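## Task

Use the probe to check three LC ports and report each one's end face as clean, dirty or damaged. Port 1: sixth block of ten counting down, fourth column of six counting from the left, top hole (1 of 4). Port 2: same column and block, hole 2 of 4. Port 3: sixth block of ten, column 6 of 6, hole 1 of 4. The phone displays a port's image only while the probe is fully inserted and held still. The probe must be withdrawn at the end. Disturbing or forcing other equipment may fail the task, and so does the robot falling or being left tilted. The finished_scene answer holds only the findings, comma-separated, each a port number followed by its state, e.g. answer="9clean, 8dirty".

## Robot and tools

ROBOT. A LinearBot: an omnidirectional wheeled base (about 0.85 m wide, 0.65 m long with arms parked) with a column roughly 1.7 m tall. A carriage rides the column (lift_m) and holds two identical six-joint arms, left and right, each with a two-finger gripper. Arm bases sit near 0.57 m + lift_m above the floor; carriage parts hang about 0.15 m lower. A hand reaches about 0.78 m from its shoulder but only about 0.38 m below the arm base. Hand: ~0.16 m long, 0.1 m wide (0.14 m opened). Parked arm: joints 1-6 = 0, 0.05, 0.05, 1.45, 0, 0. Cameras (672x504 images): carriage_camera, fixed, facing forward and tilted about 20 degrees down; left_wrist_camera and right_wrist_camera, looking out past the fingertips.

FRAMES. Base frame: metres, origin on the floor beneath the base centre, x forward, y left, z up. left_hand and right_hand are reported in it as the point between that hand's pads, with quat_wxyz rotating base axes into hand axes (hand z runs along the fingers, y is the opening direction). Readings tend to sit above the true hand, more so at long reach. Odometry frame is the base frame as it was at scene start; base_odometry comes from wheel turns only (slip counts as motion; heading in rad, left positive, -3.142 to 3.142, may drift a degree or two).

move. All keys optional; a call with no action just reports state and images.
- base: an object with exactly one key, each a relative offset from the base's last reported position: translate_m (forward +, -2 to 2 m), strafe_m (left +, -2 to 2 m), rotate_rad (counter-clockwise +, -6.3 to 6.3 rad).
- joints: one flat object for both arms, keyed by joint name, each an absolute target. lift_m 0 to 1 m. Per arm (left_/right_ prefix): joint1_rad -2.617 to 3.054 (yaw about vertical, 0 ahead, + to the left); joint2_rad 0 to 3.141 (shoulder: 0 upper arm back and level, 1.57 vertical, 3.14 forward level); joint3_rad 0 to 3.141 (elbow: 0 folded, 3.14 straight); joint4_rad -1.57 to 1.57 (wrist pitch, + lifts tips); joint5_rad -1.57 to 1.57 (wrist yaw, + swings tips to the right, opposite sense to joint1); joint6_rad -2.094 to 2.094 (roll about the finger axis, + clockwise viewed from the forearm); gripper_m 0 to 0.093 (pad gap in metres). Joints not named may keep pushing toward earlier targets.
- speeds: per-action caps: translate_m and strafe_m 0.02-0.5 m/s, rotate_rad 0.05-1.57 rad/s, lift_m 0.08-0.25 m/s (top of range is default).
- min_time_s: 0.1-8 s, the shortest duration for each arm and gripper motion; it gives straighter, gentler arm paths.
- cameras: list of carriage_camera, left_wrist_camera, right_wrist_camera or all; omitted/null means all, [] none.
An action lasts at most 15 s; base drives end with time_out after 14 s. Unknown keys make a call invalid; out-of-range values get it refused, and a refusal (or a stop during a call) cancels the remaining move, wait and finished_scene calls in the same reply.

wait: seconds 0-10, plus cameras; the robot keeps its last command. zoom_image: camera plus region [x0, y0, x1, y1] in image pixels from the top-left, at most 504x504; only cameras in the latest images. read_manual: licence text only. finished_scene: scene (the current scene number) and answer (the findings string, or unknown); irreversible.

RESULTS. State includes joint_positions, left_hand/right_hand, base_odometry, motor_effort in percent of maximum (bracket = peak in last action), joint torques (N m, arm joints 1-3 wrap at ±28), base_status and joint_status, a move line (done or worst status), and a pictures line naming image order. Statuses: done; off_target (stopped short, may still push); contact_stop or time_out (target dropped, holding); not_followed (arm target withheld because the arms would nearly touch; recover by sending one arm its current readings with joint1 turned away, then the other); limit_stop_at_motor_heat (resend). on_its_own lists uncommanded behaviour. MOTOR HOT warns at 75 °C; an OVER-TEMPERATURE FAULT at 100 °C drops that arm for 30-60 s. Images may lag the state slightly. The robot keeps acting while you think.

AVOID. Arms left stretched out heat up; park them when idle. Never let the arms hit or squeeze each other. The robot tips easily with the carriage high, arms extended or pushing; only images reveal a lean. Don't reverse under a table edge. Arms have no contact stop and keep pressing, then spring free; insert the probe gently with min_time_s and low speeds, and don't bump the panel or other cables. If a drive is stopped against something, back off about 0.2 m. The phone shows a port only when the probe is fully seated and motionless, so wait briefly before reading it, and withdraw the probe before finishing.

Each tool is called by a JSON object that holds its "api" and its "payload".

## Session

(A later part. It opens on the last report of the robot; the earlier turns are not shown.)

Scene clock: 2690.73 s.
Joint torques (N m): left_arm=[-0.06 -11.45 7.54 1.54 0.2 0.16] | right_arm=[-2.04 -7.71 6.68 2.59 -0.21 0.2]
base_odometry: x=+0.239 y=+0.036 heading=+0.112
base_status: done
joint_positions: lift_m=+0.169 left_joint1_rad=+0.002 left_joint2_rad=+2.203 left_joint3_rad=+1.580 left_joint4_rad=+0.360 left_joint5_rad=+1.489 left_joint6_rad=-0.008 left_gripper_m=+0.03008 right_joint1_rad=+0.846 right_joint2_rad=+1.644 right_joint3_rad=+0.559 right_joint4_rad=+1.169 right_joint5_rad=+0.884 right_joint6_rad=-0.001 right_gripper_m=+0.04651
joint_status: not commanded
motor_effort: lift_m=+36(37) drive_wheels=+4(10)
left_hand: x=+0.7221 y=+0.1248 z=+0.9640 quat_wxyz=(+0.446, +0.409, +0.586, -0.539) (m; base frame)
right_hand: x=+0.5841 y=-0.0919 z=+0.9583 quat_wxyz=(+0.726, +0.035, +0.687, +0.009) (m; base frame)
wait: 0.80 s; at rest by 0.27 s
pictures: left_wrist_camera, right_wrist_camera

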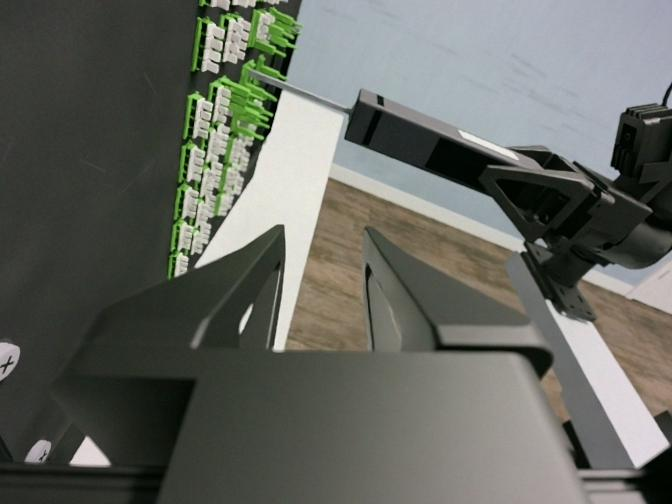

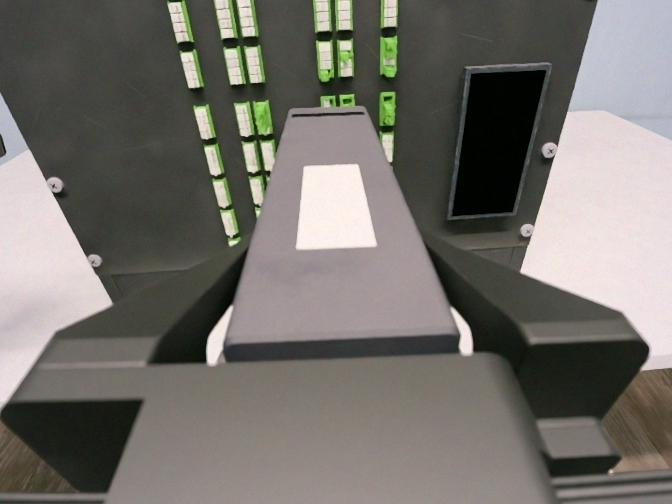

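{"api": "move", "payload": {"base": {"translate_m":-0.0045}, "speeds": {"translate_m":0.02}, "cameras": []}}

{"api": "move", "payload": {"joints": {"right_joint6_rad":-0.04}, "min_time_s": 0.5, "cameras": ["right_wrist_camera"]}}

{"api": "wait", "payload": {"seconds": 0.5, "cameras": ["right_wrist_camera"]}}

{"api": "zoom_image", "payload": {"camera": "right_wrist_camera", "region": [316, 84, 346, 110]}}

{"api": "zoom_image", "payload": {"camera": "right_wrist_camera", "region": [270, 90, 390, 190]}}

Scene clock: 2751.50 s.
Joint torques (N m): left_arm=[-0.01 -11.43 7.51 1.52 0.17 0.17] | right_arm=[-0.9 -7.79 6.65 2.63 0.06 0.2]
move: done
base_odometry: x=+0.234 y=+0.035 heading=+0.112
base_status: done
joint_positions: lift_m=+0.169 left_joint1_rad=+0.002 left_joint2_rad=+2.203 left_joint3_rad=+1.580 left_joint4_rad=+0.360 left_joint5_rad=+1.489 left_joint6_rad=-0.008 left_gripper_m=+0.03008 right_joint1_rad=+0.833 right_joint2_rad=+1.644 right_joint3_rad=+0.559 right_joint4_rad=+1.168 right_joint5_rad=+0.860 right_joint6_rad=-0.001 right_gripper_m=+0.04651
joint_status: not commanded
motor_effort: lift_m=+37(37) drive_wheels=+0(7)
left_hand: x=+0.7221 y=+0.1248 z=+0.9640 quat_wxyz=(+0.446, +0.409, +0.586, -0.539) (m; base frame)
right_hand: x=+0.5870 y=-0.0928 z=+0.9583 quat_wxyz=(+0.726, +0.031, +0.687, +0.012) (m; base frame)
pictures: none
No camera images: "cameras" was empty.

Scene clock: 2752.30 s.
Joint torques (N m): left_arm=[-0.02 -11.52 7.57 1.52 0.2 0.17] | right_arm=[-0.75 -7.76 6.75 2.62 0.04 -0.12]
move: done
base_odometry: x=+0.234 y=+0.035 heading=+0.112
base_status: not commanded
joint_positions: lift_m=+0.169 left_joint1_rad=+0.002 left_joint2_rad=+2.203 left_joint3_rad=+1.580 left_joint4_rad=+0.360 left_joint5_rad=+1.489 left_joint6_rad=-0.008 left_gripper_m=+0.03008 right_joint1_rad=+0.833 right_joint2_rad=+1.644 right_joint3_rad=+0.559 right_joint4_rad=+1.168 right_joint5_rad=+0.860 right_joint6_rad=-0.026 right_gripper_m=+0.04651
joint_status: all done
motor_effort: lift_m=+37(37) drive_wheels=+0(0)
left_hand: x=+0.7221 y=+0.1248 z=+0.9640 quat_wxyz=(+0.446, +0.409, +0.586, -0.539) (m; base frame)
right_hand: x=+0.5870 y=-0.0928 z=+0.9583 quat_wxyz=(+0.726, +0.023, +0.687, +0.003) (m; base frame)
pictures: right_wrist_camera

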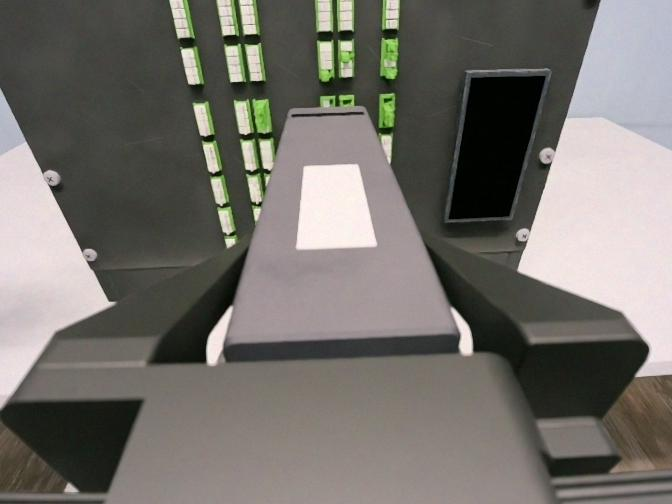

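Scene clock: 2752.80 s.
Joint torques (N m): left_arm=[-0.06 -11.41 7.49 1.53 0.21 0.17] | right_arm=[-0.66 -7.76 6.69 2.62 0.03 -0.09]
base_odometry: x=+0.234 y=+0.035 heading=+0.112
base_status: not commanded
joint_positions: lift_m=+0.169 left_joint1_rad=+0.002 left_joint2_rad=+2.203 left_joint3_rad=+1.580 left_joint4_rad=+0.360 left_joint5_rad=+1.489 left_joint6_rad=-0.008 left_gripper_m=+0.03008 right_joint1_rad=+0.833 right_joint2_rad=+1.644 right_joint3_rad=+0.559 right_joint4_rad=+1.168 right_joint5_rad=+0.860 right_joint6_rad=-0.026 right_gripper_m=+0.04651
joint_status: all done
motor_effort: lift_m=+37(37) drive_wheels=+0(0)
left_hand: x=+0.7221 y=+0.1248 z=+0.9640 quat_wxyz=(+0.446, +0.409, +0.586, -0.539) (m; base frame)
right_hand: x=+0.5870 y=-0.0928 z=+0.9583 quat_wxyz=(+0.726, +0.023, +0.687, +0.003) (m; base frame)
wait: 0.50 s; at rest by 0.27 s
pictures: right_wrist_camera

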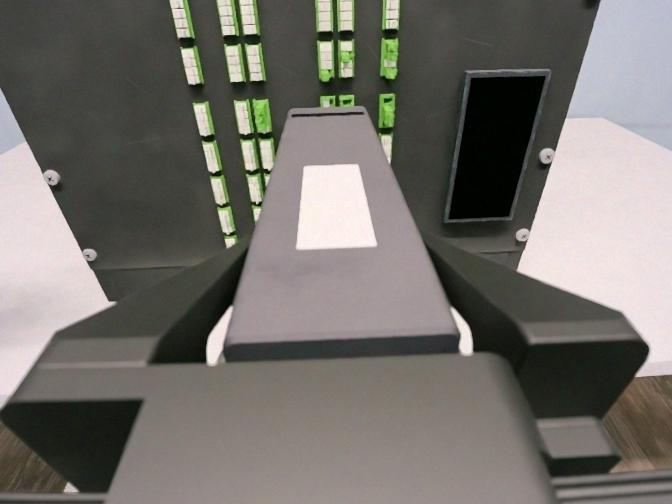

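Scaled by 16.800.

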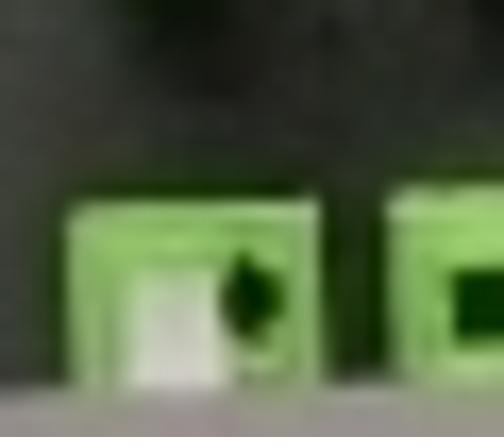

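Scaled by 4.200.

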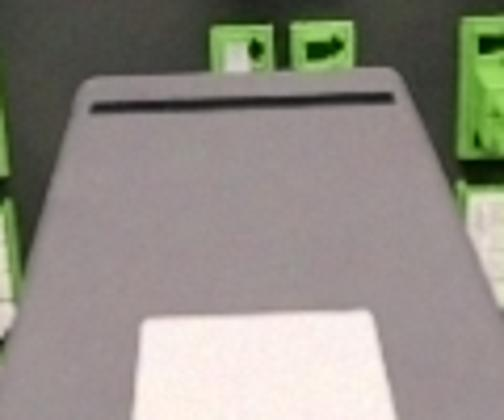

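{"api": "move", "payload": {"base": {"translate_m":0.003}, "joints": {"right_joint1_rad":0.831,"right_joint5_rad":0.858}, "speeds": {"translate_m":0.02}, "cameras": []}}

{"api": "wait", "payload": {"seconds": 0.8, "cameras": ["right_wrist_camera"]}}

{"api": "zoom_image", "payload": {"camera": "right_wrist_camera", "region": [316, 84, 346, 110]}}

Scene clock: 2761.77 s.
Joint torques (N m): left_arm=[-0.24 -11.43 7.53 1.5 0.21 0.15] | right_arm=[-0.83 -7.71 6.9 2.62 -0.05 -0.08]
move: done
base_odometry: x=+0.237 y=+0.036 heading=+0.112
base_status: done
joint_positions: lift_m=+0.169 left_joint1_rad=+0.002 left_joint2_rad=+2.203 left_joint3_rad=+1.580 left_joint4_rad=+0.360 left_joint5_rad=+1.489 left_joint6_rad=-0.008 left_gripper_m=+0.03008 right_joint1_rad=+0.835 right_joint2_rad=+1.644 right_joint3_rad=+0.559 right_joint4_rad=+1.168 right_joint5_rad=+0.865 right_joint6_rad=-0.028 right_gripper_m=+0.04651
joint_status: all done
motor_effort: lift_m=+37(37) drive_wheels=+1(5)
left_hand: x=+0.7221 y=+0.1248 z=+0.9640 quat_wxyz=(+0.446, +0.409, +0.586, -0.539) (m; base frame)
right_hand: x=+0.5865 y=-0.0928 z=+0.9584 quat_wxyz=(+0.726, +0.023, +0.687, +0.001) (m; base frame)
pictures: none
No camera images: "cameras" was empty.

Scene clock: 2762.57 s.
Joint torques (N m): left_arm=[-0.05 -11.56 7.5 1.52 0.21 0.17] | right_arm=[-0.7 -7.76 6.71 2.62 -0.02 -0.07]
base_odometry: x=+0.237 y=+0.036 heading=+0.112
base_status: done
joint_positions: lift_m=+0.169 left_joint1_rad=+0.002 left_joint2_rad=+2.203 left_joint3_rad=+1.580 left_joint4_rad=+0.360 left_joint5_rad=+1.489 left_joint6_rad=-0.008 left_gripper_m=+0.03008 right_joint1_rad=+0.835 right_joint2_rad=+1.644 right_joint3_rad=+0.559 right_joint4_rad=+1.168 right_joint5_rad=+0.865 right_joint6_rad=-0.028 right_gripper_m=+0.04651
joint_status: all done
motor_effort: lift_m=+37(37) drive_wheels=+1(5)
left_hand: x=+0.7221 y=+0.1248 z=+0.9640 quat_wxyz=(+0.446, +0.409, +0.586, -0.539) (m; base frame)
right_hand: x=+0.5865 y=-0.0928 z=+0.9584 quat_wxyz=(+0.726, +0.023, +0.687, +0.001) (m; base frame)
wait: 0.80 s; at rest by 0.27 s
pictures: right_wrist_camera

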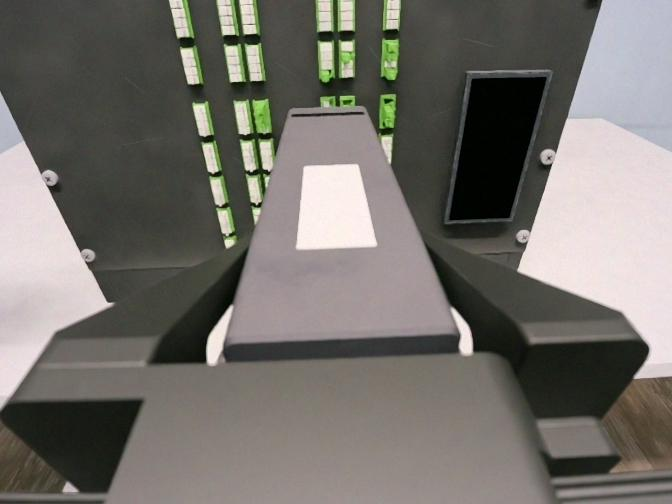

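Scaled by 16.800.

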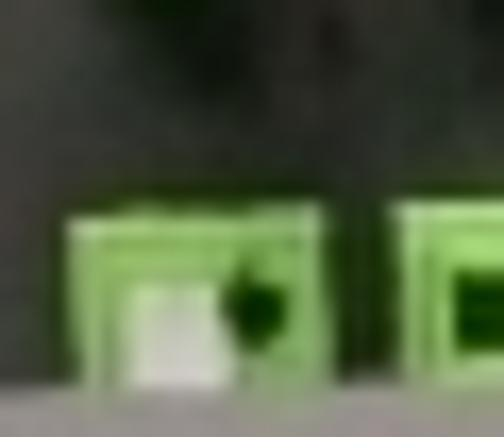

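{"api": "move", "payload": {"base": {"translate_m":0.003}, "speeds": {"translate_m":0.02}, "cameras": []}}

{"api": "wait", "payload": {"seconds": 0.8, "cameras": ["right_wrist_camera"]}}

{"api": "zoom_image", "payload": {"camera": "right_wrist_camera", "region": [316, 84, 346, 110]}}

Scene clock: 2770.13 s.
Joint torques (N m): left_arm=[-0.01 -11.51 7.42 1.52 0.19 0.15] | right_arm=[-1.66 -7.73 6.75 2.58 -0.14 -0.07]
move: done
base_odometry: x=+0.240 y=+0.036 heading=+0.111
base_status: done
joint_positions: lift_m=+0.169 left_joint1_rad=+0.002 left_joint2_rad=+2.203 left_joint3_rad=+1.580 left_joint4_rad=+0.360 left_joint5_rad=+1.489 left_joint6_rad=-0.008 left_gripper_m=+0.03008 right_joint1_rad=+0.845 right_joint2_rad=+1.644 right_joint3_rad=+0.559 right_joint4_rad=+1.169 right_joint5_rad=+0.879 right_joint6_rad=-0.028 right_gripper_m=+0.04651
joint_status: not commanded
motor_effort: lift_m=+36(37) drive_wheels=+4(7)
left_hand: x=+0.7221 y=+0.1248 z=+0.9640 quat_wxyz=(+0.446, +0.409, +0.586, -0.539) (m; base frame)
right_hand: x=+0.5844 y=-0.0916 z=+0.9584 quat_wxyz=(+0.726, +0.025, +0.687, +0.000) (m; base frame)
pictures: none
No camera images: "cameras" was empty.

Scene clock: 2770.93 s.
Joint torques (N m): left_arm=[-0.03 -11.49 7.5 1.54 0.21 0.17] | right_arm=[-1.72 -7.76 6.71 2.6 -0.16 -0.07]
base_odometry: x=+0.240 y=+0.036 heading=+0.111
base_status: done
joint_positions: lift_m=+0.169 left_joint1_rad=+0.002 left_joint2_rad=+2.203 left_joint3_rad=+1.580 left_joint4_rad=+0.360 left_joint5_rad=+1.489 left_joint6_rad=-0.008 left_gripper_m=+0.03008 right_joint1_rad=+0.845 right_joint2_rad=+1.644 right_joint3_rad=+0.559 right_joint4_rad=+1.169 right_joint5_rad=+0.879 right_joint6_rad=-0.028 right_gripper_m=+0.04651
joint_status: not commanded
motor_effort: lift_m=+37(37) drive_wheels=+4(7)
left_hand: x=+0.7221 y=+0.1248 z=+0.9640 quat_wxyz=(+0.446, +0.409, +0.586, -0.539) (m; base frame)
right_hand: x=+0.5844 y=-0.0916 z=+0.9584 quat_wxyz=(+0.726, +0.025, +0.687, +0.000) (m; base frame)
wait: 0.80 s; at rest by 0.27 s
pictures: right_wrist_camera

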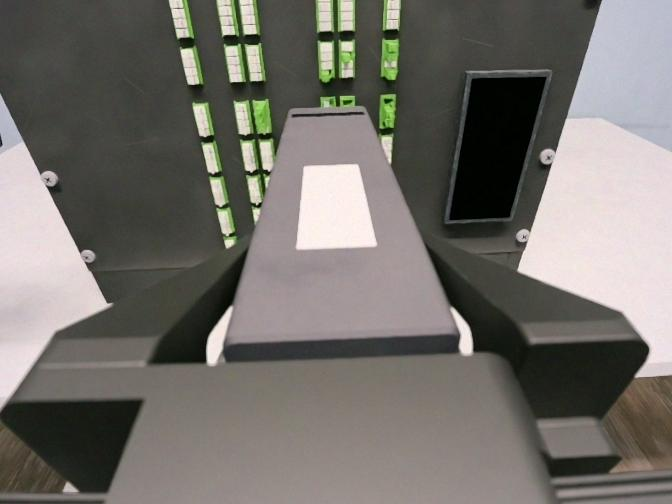

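Scaled by 16.800.

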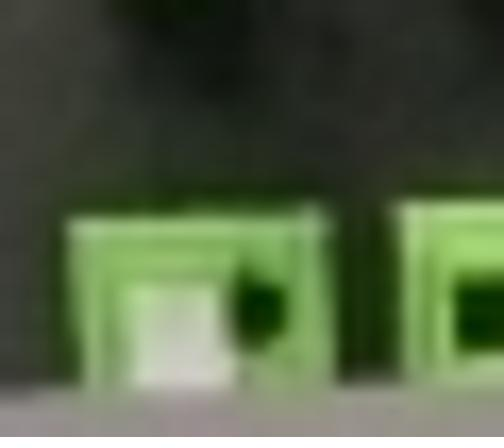

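{"api": "move", "payload": {"joints": {"lift_m":0.165,"right_joint4_rad":1.233,"right_joint6_rad":-0.052}, "min_time_s": 0.5, "cameras": []}}

{"api": "wait", "payload": {"seconds": 0.8, "cameras": ["right_wrist_camera"]}}

{"api": "zoom_image", "payload": {"camera": "right_wrist_camera", "region": [316, 84, 346, 110]}}

Scene clock: 2778.47 s.
Joint torques (N m): left_arm=[-0.03 -11.59 7.53 1.54 0.17 0.18] | right_arm=[-1.25 -7.88 6.69 2.67 -0.06 -0.09]
move: off_target
base_odometry: x=+0.240 y=+0.036 heading=+0.111
base_status: not commanded
joint_positions: lift_m=+0.165 left_joint1_rad=+0.002 left_joint2_rad=+2.204 left_joint3_rad=+1.580 left_joint4_rad=+0.359 left_joint5_rad=+1.489 left_joint6_rad=-0.008 left_gripper_m=+0.03008 right_joint1_rad=+0.840 right_joint2_rad=+1.644 right_joint3_rad=+0.559 right_joint4_rad=+1.178 right_joint5_rad=+0.872 right_joint6_rad=-0.038 right_gripper_m=+0.04651
joint_status: right_joint4_rad off_target (ended at +1.178, target +1.233); the others done
motor_effort: lift_m=+25(25) drive_wheels=+3(5)
left_hand: x=+0.7222 y=+0.1248 z=+0.9603 quat_wxyz=(+0.445, +0.409, +0.586, -0.540) (m; base frame)
right_hand: x=+0.5854 y=-0.0923 z=+0.9569 quat_wxyz=(+0.728, +0.023, +0.685, +0.000) (m; base frame)
pictures: none
No camera images: "cameras" was empty.

Scene clock: 2779.27 s.
Joint torques (N m): left_arm=[-0.08 -11.62 7.53 1.54 0.21 0.16] | right_arm=[-1.24 -7.77 6.72 2.66 -0.08 -0.09]
base_odometry: x=+0.240 y=+0.036 heading=+0.111
base_status: not commanded
joint_positions: lift_m=+0.165 left_joint1_rad=+0.002 left_joint2_rad=+2.204 left_joint3_rad=+1.580 left_joint4_rad=+0.359 left_joint5_rad=+1.489 left_joint6_rad=-0.008 left_gripper_m=+0.03008 right_joint1_rad=+0.840 right_joint2_rad=+1.644 right_joint3_rad=+0.559 right_joint4_rad=+1.178 right_joint5_rad=+0.872 right_joint6_rad=-0.038 right_gripper_m=+0.04651
joint_status: right_joint4_rad off_target (ended at +1.178, target +1.233); the others done
motor_effort: lift_m=+24(25) drive_wheels=+3(5)
left_hand: x=+0.7222 y=+0.1248 z=+0.9603 quat_wxyz=(+0.445, +0.409, +0.586, -0.540) (m; base frame)
right_hand: x=+0.5854 y=-0.0923 z=+0.9569 quat_wxyz=(+0.728, +0.023, +0.685, +0.000) (m; base frame)
wait: 0.80 s; at rest by 0.27 s
pictures: right_wrist_camera

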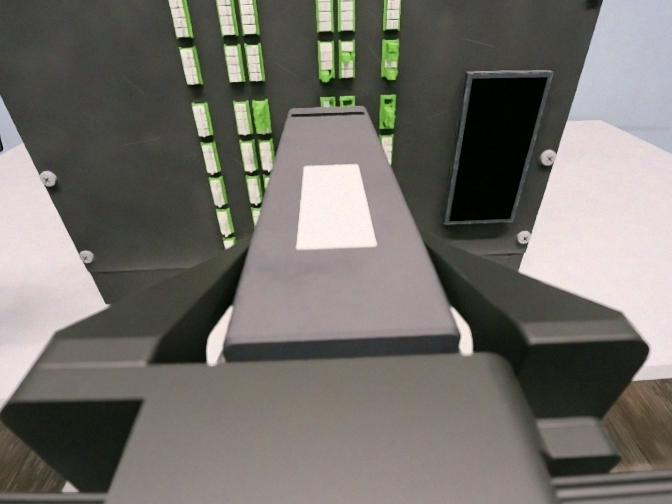

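Scaled by 16.800.

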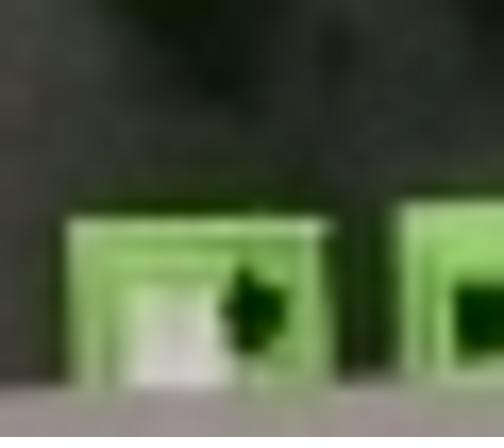

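{"api": "move", "payload": {"joints": {"lift_m":0.1625,"right_joint4_rad":1.243,"right_joint6_rad":-0.056}, "min_time_s": 0.5, "cameras": []}}

{"api": "move", "payload": {"base": {"translate_m":0.002}, "speeds": {"translate_m":0.02}, "cameras": []}}

{"api": "wait", "payload": {"seconds": 0.8, "cameras": ["right_wrist_camera","left_wrist_camera"]}}

{"api": "zoom_image", "payload": {"camera": "right_wrist_camera", "region": [316, 84, 346, 110]}}

{"api": "zoom_image", "payload": {"camera": "left_wrist_camera", "region": [230, 40, 370, 140]}}

Scene clock: 2794.83 s.
Joint torques (N m): left_arm=[-0.02 -11.47 7.69 1.55 0.24 0.16] | right_arm=[-1.07 -7.75 6.69 2.71 -0.04 -0.07]
move: off_target
base_odometry: x=+0.240 y=+0.036 heading=+0.111
base_status: not commanded
joint_positions: lift_m=+0.163 left_joint1_rad=+0.002 left_joint2_rad=+2.204 left_joint3_rad=+1.580 left_joint4_rad=+0.357 left_joint5_rad=+1.489 left_joint6_rad=-0.008 left_gripper_m=+0.03008 right_joint1_rad=+0.837 right_joint2_rad=+1.644 right_joint3_rad=+0.559 right_joint4_rad=+1.186 right_joint5_rad=+0.867 right_joint6_rad=-0.043 right_gripper_m=+0.04651
joint_status: right_joint4_rad off_target (ended at +1.185, target +1.243); the others done
motor_effort: lift_m=+24(25) drive_wheels=+3(4)
left_hand: x=+0.7221 y=+0.1248 z=+0.9578 quat_wxyz=(+0.445, +0.408, +0.587, -0.540) (m; base frame)
right_hand: x=+0.5858 y=-0.0924 z=+0.9559 quat_wxyz=(+0.730, +0.022, +0.683, +0.001) (m; base frame)
pictures: none
No camera images: "cameras" was empty.

Scene clock: 2795.40 s.
Joint torques (N m): left_arm=[-0.09 -11.41 7.56 1.55 0.21 0.17] | right_arm=[-1.1 -7.58 6.72 2.71 -0.05 -0.06]
move: done
base_odometry: x=+0.242 y=+0.036 heading=+0.111
base_status: done
joint_positions: lift_m=+0.163 left_joint1_rad=+0.002 left_joint2_rad=+2.204 left_joint3_rad=+1.580 left_joint4_rad=+0.359 left_joint5_rad=+1.489 left_joint6_rad=-0.008 left_gripper_m=+0.03008 right_joint1_rad=+0.838 right_joint2_rad=+1.644 right_joint3_rad=+0.559 right_joint4_rad=+1.186 right_joint5_rad=+0.868 right_joint6_rad=-0.044 right_gripper_m=+0.04651
joint_status: not commanded
motor_effort: lift_m=+23(24) drive_wheels=+4(10)
left_hand: x=+0.7222 y=+0.1248 z=+0.9579 quat_wxyz=(+0.445, +0.409, +0.586, -0.540) (m; base frame)
right_hand: x=+0.5856 y=-0.0923 z=+0.9560 quat_wxyz=(+0.730, +0.023, +0.683, +0.001) (m; base frame)
pictures: none
No camera images: "cameras" was empty.

Scene clock: 2796.20 s.
Joint torques (N m): left_arm=[-0.05 -11.59 7.6 1.54 0.21 0.17] | right_arm=[-1.09 -7.69 6.72 2.69 -0.06 -0.07]
base_odometry: x=+0.242 y=+0.036 heading=+0.111
base_status: done
joint_positions: lift_m=+0.163 left_joint1_rad=+0.002 left_joint2_rad=+2.204 left_joint3_rad=+1.580 left_joint4_rad=+0.359 left_joint5_rad=+1.489 left_joint6_rad=-0.008 left_gripper_m=+0.03008 right_joint1_rad=+0.838 right_joint2_rad=+1.644 right_joint3_rad=+0.559 right_joint4_rad=+1.186 right_joint5_rad=+0.868 right_joint6_rad=-0.044 right_gripper_m=+0.04651
joint_status: not commanded
motor_effort: lift_m=+24(24) drive_wheels=+4(10)
left_hand: x=+0.7222 y=+0.1248 z=+0.9579 quat_wxyz=(+0.445, +0.409, +0.586, -0.540) (m; base frame)
right_hand: x=+0.5856 y=-0.0923 z=+0.9560 quat_wxyz=(+0.730, +0.023, +0.683, +0.001) (m; base frame)
wait: 0.80 s; at rest by 0.27 s
pictures: left_wrist_camera, right_wrist_camera

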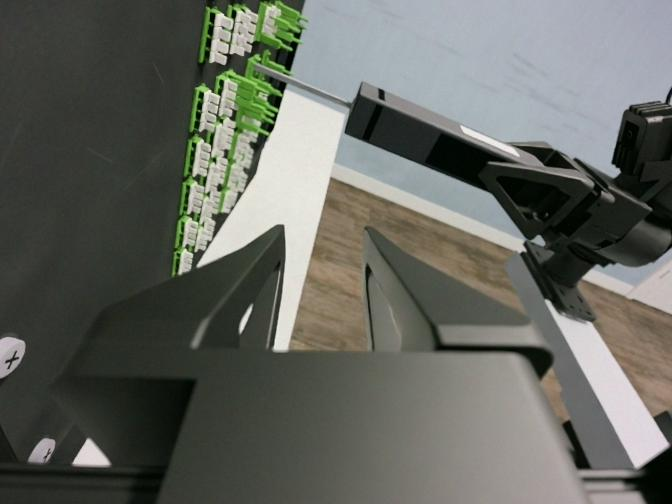

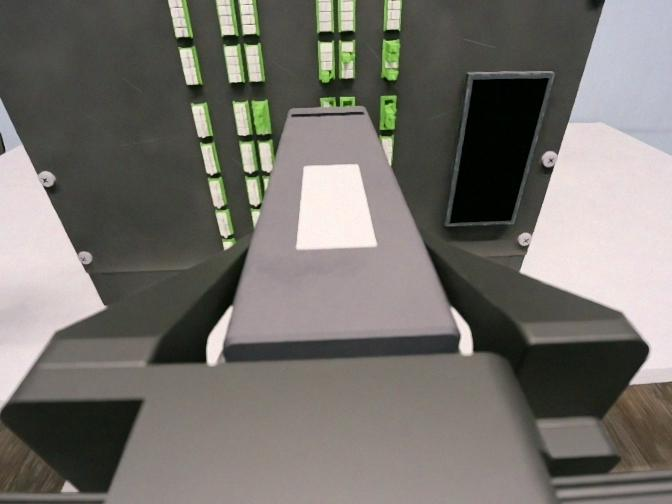

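Scaled by 16.800.

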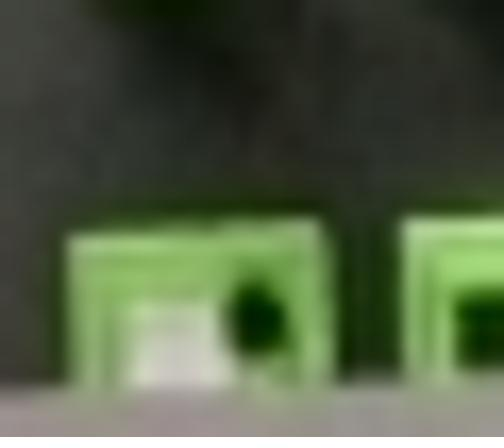

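Scaled by 3.600.

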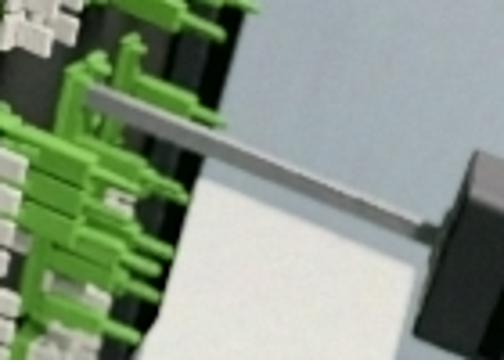

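{"api": "move", "payload": {"base": {"translate_m":0.003}, "speeds": {"translate_m":0.02}, "cameras": []}}

{"api": "wait", "payload": {"seconds": 0.8, "cameras": ["right_wrist_camera"]}}

{"api": "zoom_image", "payload": {"camera": "right_wrist_camera", "region": [316, 84, 346, 110]}}

Scene clock: 2803.33 s.
Joint torques (N m): left_arm=[0.09 -11.48 7.39 1.55 0.19 0.17] | right_arm=[-2.02 -7.76 6.78 2.67 -0.22 -0.06]
move: done
base_odometry: x=+0.245 y=+0.036 heading=+0.110
base_status: done
joint_positions: lift_m=+0.163 left_joint1_rad=+0.002 left_joint2_rad=+2.204 left_joint3_rad=+1.580 left_joint4_rad=+0.359 left_joint5_rad=+1.489 left_joint6_rad=-0.008 left_gripper_m=+0.03008 right_joint1_rad=+0.850 right_joint2_rad=+1.644 right_joint3_rad=+0.559 right_joint4_rad=+1.188 right_joint5_rad=+0.882 right_joint6_rad=-0.044 right_gripper_m=+0.04651
joint_status: not commanded
motor_effort: lift_m=+24(24) drive_wheels=+4(10)
left_hand: x=+0.7222 y=+0.1248 z=+0.9579 quat_wxyz=(+0.445, +0.409, +0.586, -0.540) (m; base frame)
right_hand: x=+0.5832 y=-0.0908 z=+0.9561 quat_wxyz=(+0.730, +0.024, +0.683, +0.000) (m; base frame)
pictures: none
No camera images: "cameras" was empty.

Scene clock: 2804.13 s.
Joint torques (N m): left_arm=[-0.09 -11.45 7.45 1.54 0.22 0.17] | right_arm=[-2.14 -7.69 6.74 2.66 -0.17 -0.07]
base_odometry: x=+0.245 y=+0.036 heading=+0.110
base_status: done
joint_positions: lift_m=+0.163 left_joint1_rad=+0.002 left_joint2_rad=+2.204 left_joint3_rad=+1.580 left_joint4_rad=+0.359 left_joint5_rad=+1.489 left_joint6_rad=-0.008 left_gripper_m=+0.03008 right_joint1_rad=+0.850 right_joint2_rad=+1.644 right_joint3_rad=+0.559 right_joint4_rad=+1.188 right_joint5_rad=+0.882 right_joint6_rad=-0.044 right_gripper_m=+0.04651
joint_status: not commanded
motor_effort: lift_m=+23(24) drive_wheels=+5(10)
left_hand: x=+0.7222 y=+0.1248 z=+0.9579 quat_wxyz=(+0.445, +0.409, +0.586, -0.540) (m; base frame)
right_hand: x=+0.5832 y=-0.0908 z=+0.9561 quat_wxyz=(+0.730, +0.024, +0.683, +0.000) (m; base frame)
wait: 0.80 s; at rest by 0.27 s
pictures: right_wrist_camera

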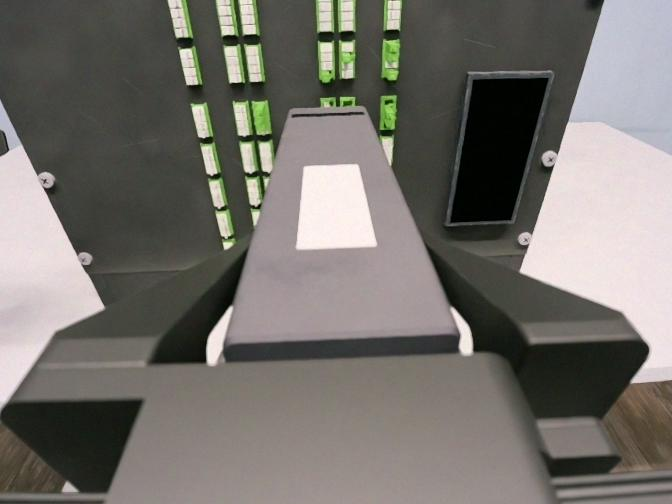

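Scaled by 16.800.

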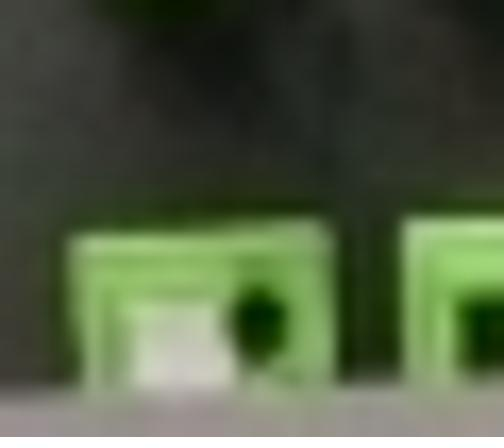

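{"api": "move", "payload": {"joints": {"lift_m":0.1595,"right_joint4_rad":1.253,"right_joint6_rad":-0.062}, "min_time_s": 0.5, "cameras": []}}

{"api": "wait", "payload": {"seconds": 0.8, "cameras": ["right_wrist_camera"]}}

{"api": "zoom_image", "payload": {"camera": "right_wrist_camera", "region": [316, 84, 346, 110]}}

Scene clock: 2812.20 s.
Joint torques (N m): left_arm=[-0.05 -11.58 7.56 1.54 0.2 0.17] | right_arm=[-0.99 -7.77 6.72 2.7 -0.02 -0.06]
move: off_target
base_odometry: x=+0.245 y=+0.036 heading=+0.110
base_status: not commanded
joint_positions: lift_m=+0.160 left_joint1_rad=+0.002 left_joint2_rad=+2.204 left_joint3_rad=+1.580 left_joint4_rad=+0.358 left_joint5_rad=+1.489 left_joint6_rad=-0.008 left_gripper_m=+0.03008 right_joint1_rad=+0.838 right_joint2_rad=+1.644 right_joint3_rad=+0.559 right_joint4_rad=+1.195 right_joint5_rad=+0.866 right_joint6_rad=-0.049 right_gripper_m=+0.04651
joint_status: right_joint4_rad off_target (ended at +1.195, target +1.253); the others done
motor_effort: lift_m=+24(24) drive_wheels=+4(6)
left_hand: x=+0.7221 y=+0.1248 z=+0.9548 quat_wxyz=(+0.445, +0.408, +0.587, -0.540) (m; base frame)
right_hand: x=+0.5856 y=-0.0923 z=+0.9547 quat_wxyz=(+0.732, +0.022, +0.681, +0.001) (m; base frame)
pictures: none
No camera images: "cameras" was empty.

Scene clock: 2813.00 s.
Joint torques (N m): left_arm=[0.02 -11.55 7.51 1.55 0.21 0.17] | right_arm=[-0.98 -7.76 6.69 2.7 -0.05 -0.07]
base_odometry: x=+0.245 y=+0.036 heading=+0.110
base_status: not commanded
joint_positions: lift_m=+0.160 left_joint1_rad=+0.002 left_joint2_rad=+2.204 left_joint3_rad=+1.580 left_joint4_rad=+0.358 left_joint5_rad=+1.489 left_joint6_rad=-0.008 left_gripper_m=+0.03008 right_joint1_rad=+0.838 right_joint2_rad=+1.644 right_joint3_rad=+0.559 right_joint4_rad=+1.195 right_joint5_rad=+0.866 right_joint6_rad=-0.049 right_gripper_m=+0.04651
joint_status: right_joint4_rad off_target (ended at +1.195, target +1.253); the others done
motor_effort: lift_m=+24(24) drive_wheels=+4(6)
left_hand: x=+0.7221 y=+0.1248 z=+0.9548 quat_wxyz=(+0.445, +0.408, +0.587, -0.540) (m; base frame)
right_hand: x=+0.5856 y=-0.0923 z=+0.9547 quat_wxyz=(+0.732, +0.022, +0.681, +0.001) (m; base frame)
wait: 0.80 s; at rest by 0.27 s
pictures: right_wrist_camera

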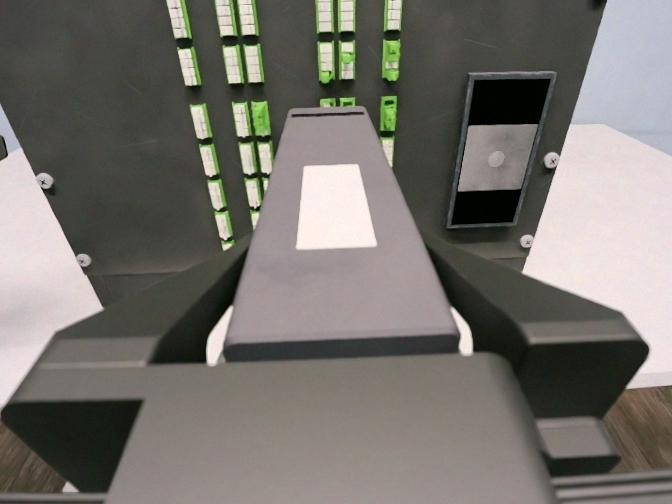

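Scaled by 16.800.

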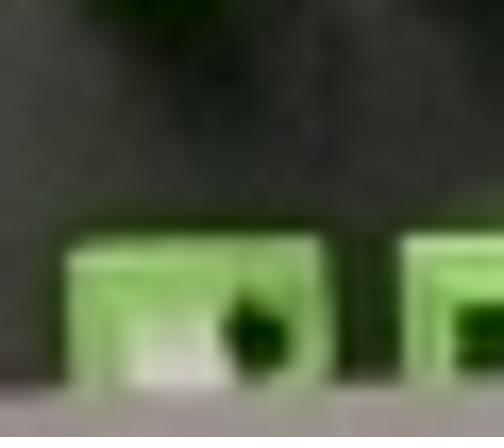

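PICTURE!

{"api": "zoom_image", "payload": {"camera": "right_wrist_camera", "region": [445, 110, 555, 210]}}

{"api": "zoom_image", "payload": {"camera": "right_wrist_camera", "region": [470, 135, 520, 180]}}

Scaled by 4.582.

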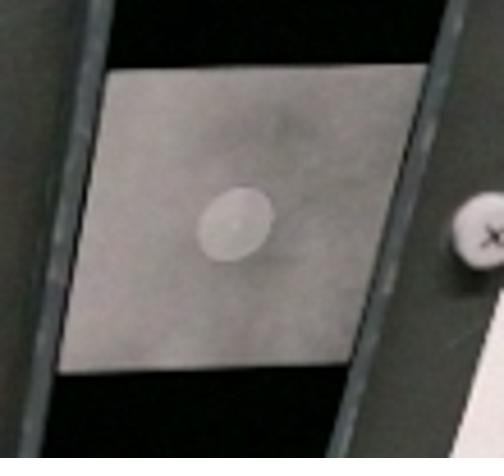

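Scaled by 10.080.

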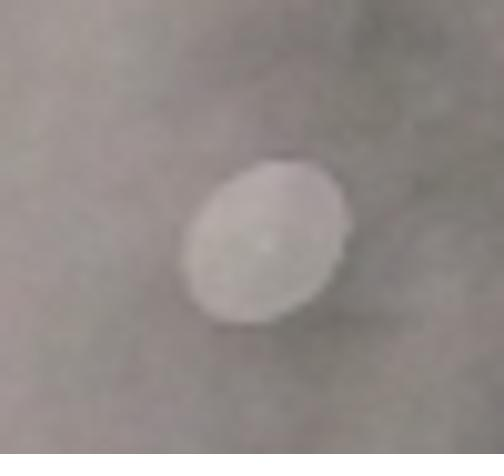

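{"api": "move", "payload": {"cameras": ["carriage_camera","left_wrist_camera","right_wrist_camera"]}}

{"api": "zoom_image", "payload": {"camera": "carriage_camera", "region": [405, 240, 445, 290]}}

{"api": "zoom_image", "payload": {"camera": "right_wrist_camera", "region": [480, 145, 512, 173]}}

Scene clock: 2829.40 s.
Joint torques (N m): left_arm=[-0.08 -11.59 7.49 1.55 0.21 0.16] | right_arm=[-1.02 -7.75 6.71 2.71 -0.03 -0.07]
base_odometry: x=+0.245 y=+0.036 heading=+0.110
base_status: not commanded
joint_positions: lift_m=+0.160 left_joint1_rad=+0.002 left_joint2_rad=+2.204 left_joint3_rad=+1.580 left_joint4_rad=+0.358 left_joint5_rad=+1.489 left_joint6_rad=-0.008 left_gripper_m=+0.03008 right_joint1_rad=+0.838 right_joint2_rad=+1.644 right_joint3_rad=+0.559 right_joint4_rad=+1.195 right_joint5_rad=+0.866 right_joint6_rad=-0.049 right_gripper_m=+0.04651
joint_status: right_joint4_rad off_target (ended at +1.195, target +1.253); the others done
motor_effort: lift_m=+24(24) drive_wheels=+4(6)
left_hand: x=+0.7221 y=+0.1248 z=+0.9548 quat_wxyz=(+0.445, +0.408, +0.587, -0.540) (m; base frame)
right_hand: x=+0.5856 y=-0.0923 z=+0.9547 quat_wxyz=(+0.732, +0.022, +0.681, +0.001) (m; base frame)
pictures: carriage_camera, left_wrist_camera, right_wrist_camera

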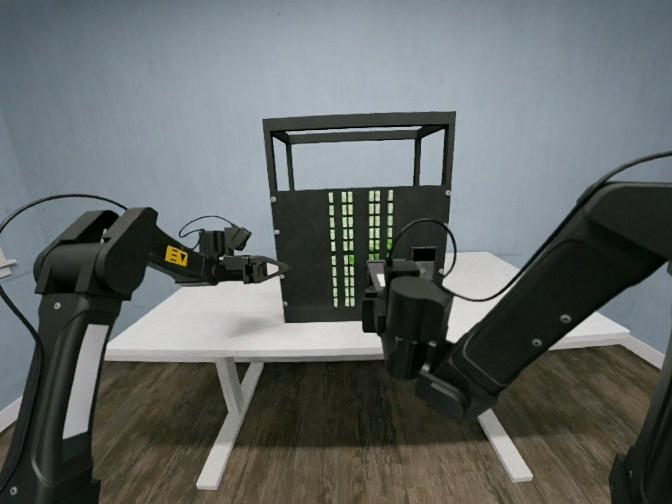

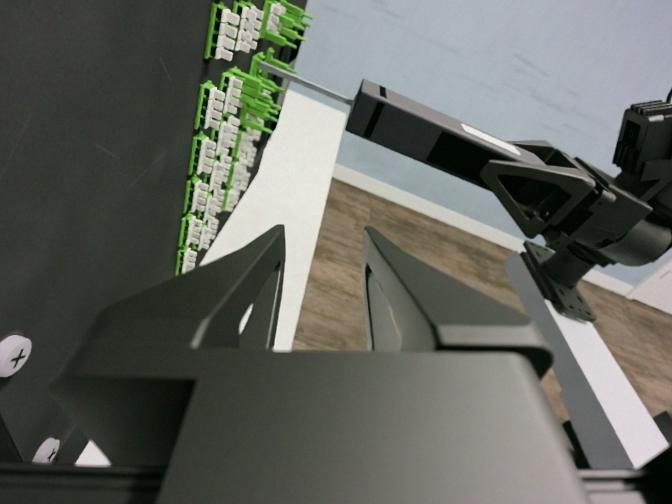

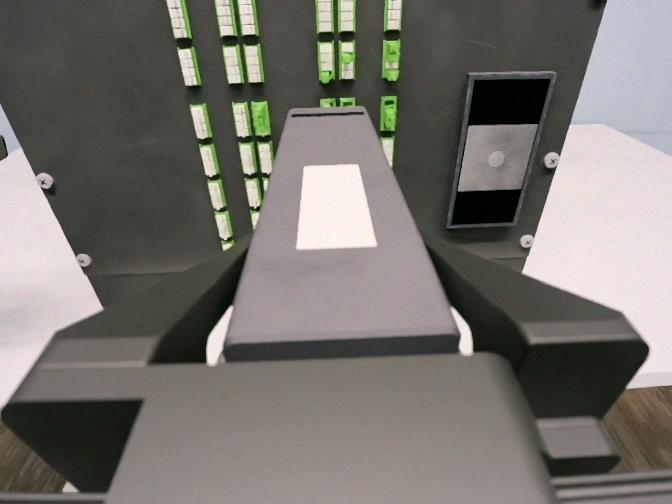

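Scaled by 10.080.

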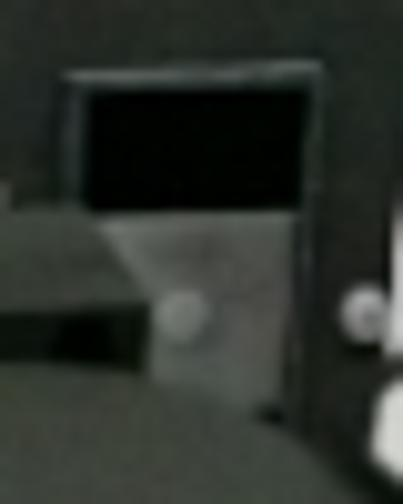

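Scaled by 15.750.

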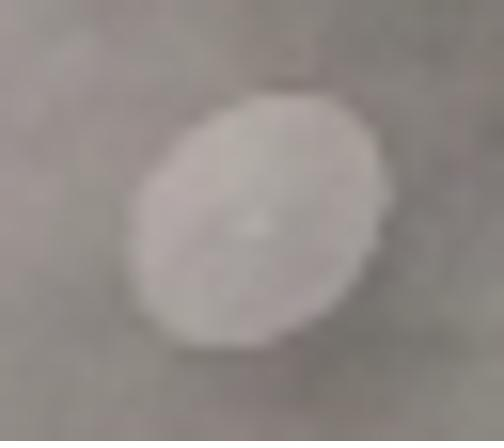

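{"api": "move", "payload": {"base": {"translate_m":-0.006}, "speeds": {"translate_m":0.02}, "cameras": []}}

{"api": "wait", "payload": {"seconds": 0.6, "cameras": []}}

{"api": "move", "payload": {"base": {"translate_m":-0.006}, "speeds": {"translate_m":0.02}, "cameras": []}}

{"api": "wait", "payload": {"seconds": 0.8, "cameras": ["right_wrist_camera"]}}

{"api": "zoom_image", "payload": {"camera": "right_wrist_camera", "region": [316, 84, 346, 110]}}

Scene clock: 2843.67 s.
Joint torques (N m): left_arm=[-0.2 -11.44 7.57 1.54 0.21 0.18] | right_arm=[-0.42 -7.71 6.69 2.71 0.02 -0.07]
move: done
base_odometry: x=+0.239 y=+0.035 heading=+0.110
base_status: done
joint_positions: lift_m=+0.160 left_joint1_rad=+0.002 left_joint2_rad=+2.204 left_joint3_rad=+1.580 left_joint4_rad=+0.358 left_joint5_rad=+1.489 left_joint6_rad=-0.008 left_gripper_m=+0.03008 right_joint1_rad=+0.831 right_joint2_rad=+1.644 right_joint3_rad=+0.559 right_joint4_rad=+1.195 right_joint5_rad=+0.855 right_joint6_rad=-0.050 right_gripper_m=+0.04651
joint_status: not commanded
motor_effort: lift_m=+24(24) drive_wheels=-3(10)
left_hand: x=+0.7221 y=+0.1248 z=+0.9548 quat_wxyz=(+0.445, +0.408, +0.587, -0.540) (m; base frame)
right_hand: x=+0.5870 y=-0.0929 z=+0.9548 quat_wxyz=(+0.732, +0.021, +0.681, +0.002) (m; base frame)
pictures: none
No camera images: "cameras" was empty.

Scene clock: 2844.27 s.
Joint torques (N m): left_arm=[-0.03 -11.66 7.53 1.54 0.2 0.17] | right_arm=[-0.39 -7.73 6.72 2.7 0.06 -0.07]
base_odometry: x=+0.239 y=+0.035 heading=+0.110
base_status: done
joint_positions: lift_m=+0.160 left_joint1_rad=+0.002 left_joint2_rad=+2.204 left_joint3_rad=+1.580 left_joint4_rad=+0.358 left_joint5_rad=+1.489 left_joint6_rad=-0.008 left_gripper_m=+0.03008 right_joint1_rad=+0.831 right_joint2_rad=+1.644 right_joint3_rad=+0.559 right_joint4_rad=+1.195 right_joint5_rad=+0.855 right_joint6_rad=-0.050 right_gripper_m=+0.04651
joint_status: not commanded
motor_effort: lift_m=+23(24) drive_wheels=+1(10)
left_hand: x=+0.7221 y=+0.1248 z=+0.9548 quat_wxyz=(+0.445, +0.408, +0.587, -0.540) (m; base frame)
right_hand: x=+0.5870 y=-0.0929 z=+0.9548 quat_wxyz=(+0.732, +0.021, +0.681, +0.002) (m; base frame)
wait: 0.60 s; at rest by 0.27 s
pictures: none
No camera images: "cameras" was empty.

Scene clock: 2844.97 s.
Joint torques (N m): left_arm=[0.14 -11.58 7.64 1.54 0.22 0.16] | right_arm=[-0.36 -7.69 6.65 2.71 0.01 -0.06]
move: done
base_odometry: x=+0.233 y=+0.035 heading=+0.111
base_status: done
joint_positions: lift_m=+0.160 left_joint1_rad=+0.002 left_joint2_rad=+2.204 left_joint3_rad=+1.580 left_joint4_rad=+0.358 left_joint5_rad=+1.489 left_joint6_rad=-0.008 left_gripper_m=+0.03008 right_joint1_rad=+0.831 right_joint2_rad=+1.644 right_joint3_rad=+0.559 right_joint4_rad=+1.195 right_joint5_rad=+0.857 right_joint6_rad=-0.050 right_gripper_m=+0.04651
joint_status: not commanded
motor_effort: lift_m=+24(24) drive_wheels=+3(10)
left_hand: x=+0.7222 y=+0.1248 z=+0.9548 quat_wxyz=(+0.445, +0.408, +0.586, -0.540) (m; base frame)
right_hand: x=+0.5870 y=-0.0932 z=+0.9547 quat_wxyz=(+0.732, +0.021, +0.681, +0.001) (m; base frame)
pictures: none
No camera images: "cameras" was empty.

Scene clock: 2845.77 s.
Joint torques (N m): left_arm=[-0.02 -11.52 7.54 1.54 0.2 0.18] | right_arm=[-0.42 -7.73 6.72 2.7 0.06 -0.06]
base_odometry: x=+0.233 y=+0.035 heading=+0.111
base_status: done
joint_positions: lift_m=+0.160 left_joint1_rad=+0.002 left_joint2_rad=+2.204 left_joint3_rad=+1.580 left_joint4_rad=+0.358 left_joint5_rad=+1.489 left_joint6_rad=-0.008 left_gripper_m=+0.03008 right_joint1_rad=+0.831 right_joint2_rad=+1.644 right_joint3_rad=+0.559 right_joint4_rad=+1.195 right_joint5_rad=+0.857 right_joint6_rad=-0.050 right_gripper_m=+0.04651
joint_status: not commanded
motor_effort: lift_m=+23(24) drive_wheels=+3(10)
left_hand: x=+0.7222 y=+0.1248 z=+0.9548 quat_wxyz=(+0.445, +0.408, +0.586, -0.540) (m; base frame)
right_hand: x=+0.5870 y=-0.0932 z=+0.9547 quat_wxyz=(+0.732, +0.021, +0.681, +0.001) (m; base frame)
wait: 0.80 s; at rest by 0.27 s
pictures: right_wrist_camera

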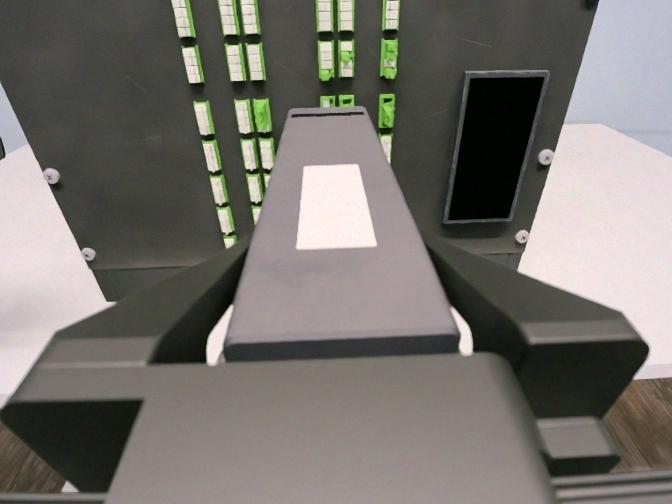

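Scaled by 16.800.

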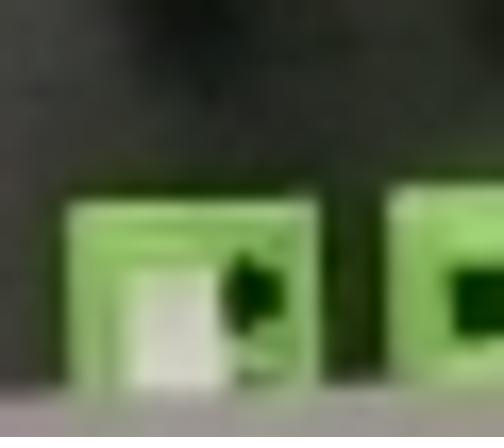

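{"api": "move", "payload": {"base": {"translate_m":-0.008}, "speeds": {"translate_m":0.02}, "cameras": []}}

{"api": "wait", "payload": {"seconds": 0.8, "cameras": ["right_wrist_camera"]}}

{"api": "zoom_image", "payload": {"camera": "right_wrist_camera", "region": [316, 84, 346, 110]}}

Scene clock: 2851.03 s.
Joint torques (N m): left_arm=[-0.01 -11.54 7.5 1.54 0.17 0.16] | right_arm=[-0.31 -7.77 6.65 2.67 0.03 -0.06]
move: done
base_odometry: x=+0.225 y=+0.034 heading=+0.111
base_status: done
joint_positions: lift_m=+0.160 left_joint1_rad=+0.002 left_joint2_rad=+2.204 left_joint3_rad=+1.580 left_joint4_rad=+0.358 left_joint5_rad=+1.489 left_joint6_rad=-0.008 left_gripper_m=+0.03008 right_joint1_rad=+0.832 right_joint2_rad=+1.644 right_joint3_rad=+0.559 right_joint4_rad=+1.198 right_joint5_rad=+0.857 right_joint6_rad=-0.050 right_gripper_m=+0.04651
joint_status: not commanded
motor_effort: lift_m=+23(24) drive_wheels=+3(9)
left_hand: x=+0.7222 y=+0.1248 z=+0.9548 quat_wxyz=(+0.445, +0.408, +0.586, -0.540) (m; base frame)
right_hand: x=+0.5869 y=-0.0930 z=+0.9554 quat_wxyz=(+0.733, +0.022, +0.680, +0.003) (m; base frame)
pictures: none
No camera images: "cameras" was empty.

Scene clock: 2851.83 s.
Joint torques (N m): left_arm=[-0.03 -11.6 7.53 1.55 0.2 0.16] | right_arm=[-0.39 -7.69 6.71 2.67 0.05 -0.08]
base_odometry: x=+0.225 y=+0.034 heading=+0.111
base_status: done
joint_positions: lift_m=+0.160 left_joint1_rad=+0.002 left_joint2_rad=+2.204 left_joint3_rad=+1.580 left_joint4_rad=+0.358 left_joint5_rad=+1.489 left_joint6_rad=-0.008 left_gripper_m=+0.03008 right_joint1_rad=+0.832 right_joint2_rad=+1.644 right_joint3_rad=+0.559 right_joint4_rad=+1.198 right_joint5_rad=+0.857 right_joint6_rad=-0.050 right_gripper_m=+0.04651
joint_status: not commanded
motor_effort: lift_m=+23(24) drive_wheels=+3(9)
left_hand: x=+0.7222 y=+0.1248 z=+0.9548 quat_wxyz=(+0.445, +0.408, +0.586, -0.540) (m; base frame)
right_hand: x=+0.5869 y=-0.0930 z=+0.9554 quat_wxyz=(+0.733, +0.022, +0.680, +0.003) (m; base frame)
wait: 0.80 s; at rest by 0.27 s
pictures: right_wrist_camera

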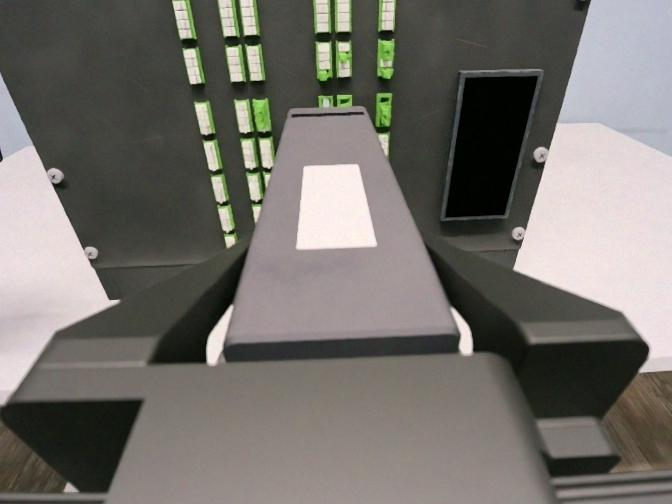

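Scaled by 16.800.

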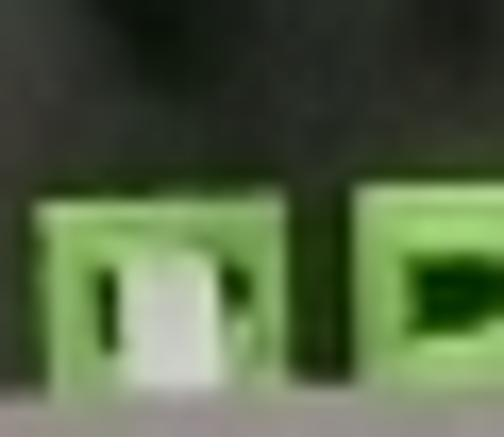

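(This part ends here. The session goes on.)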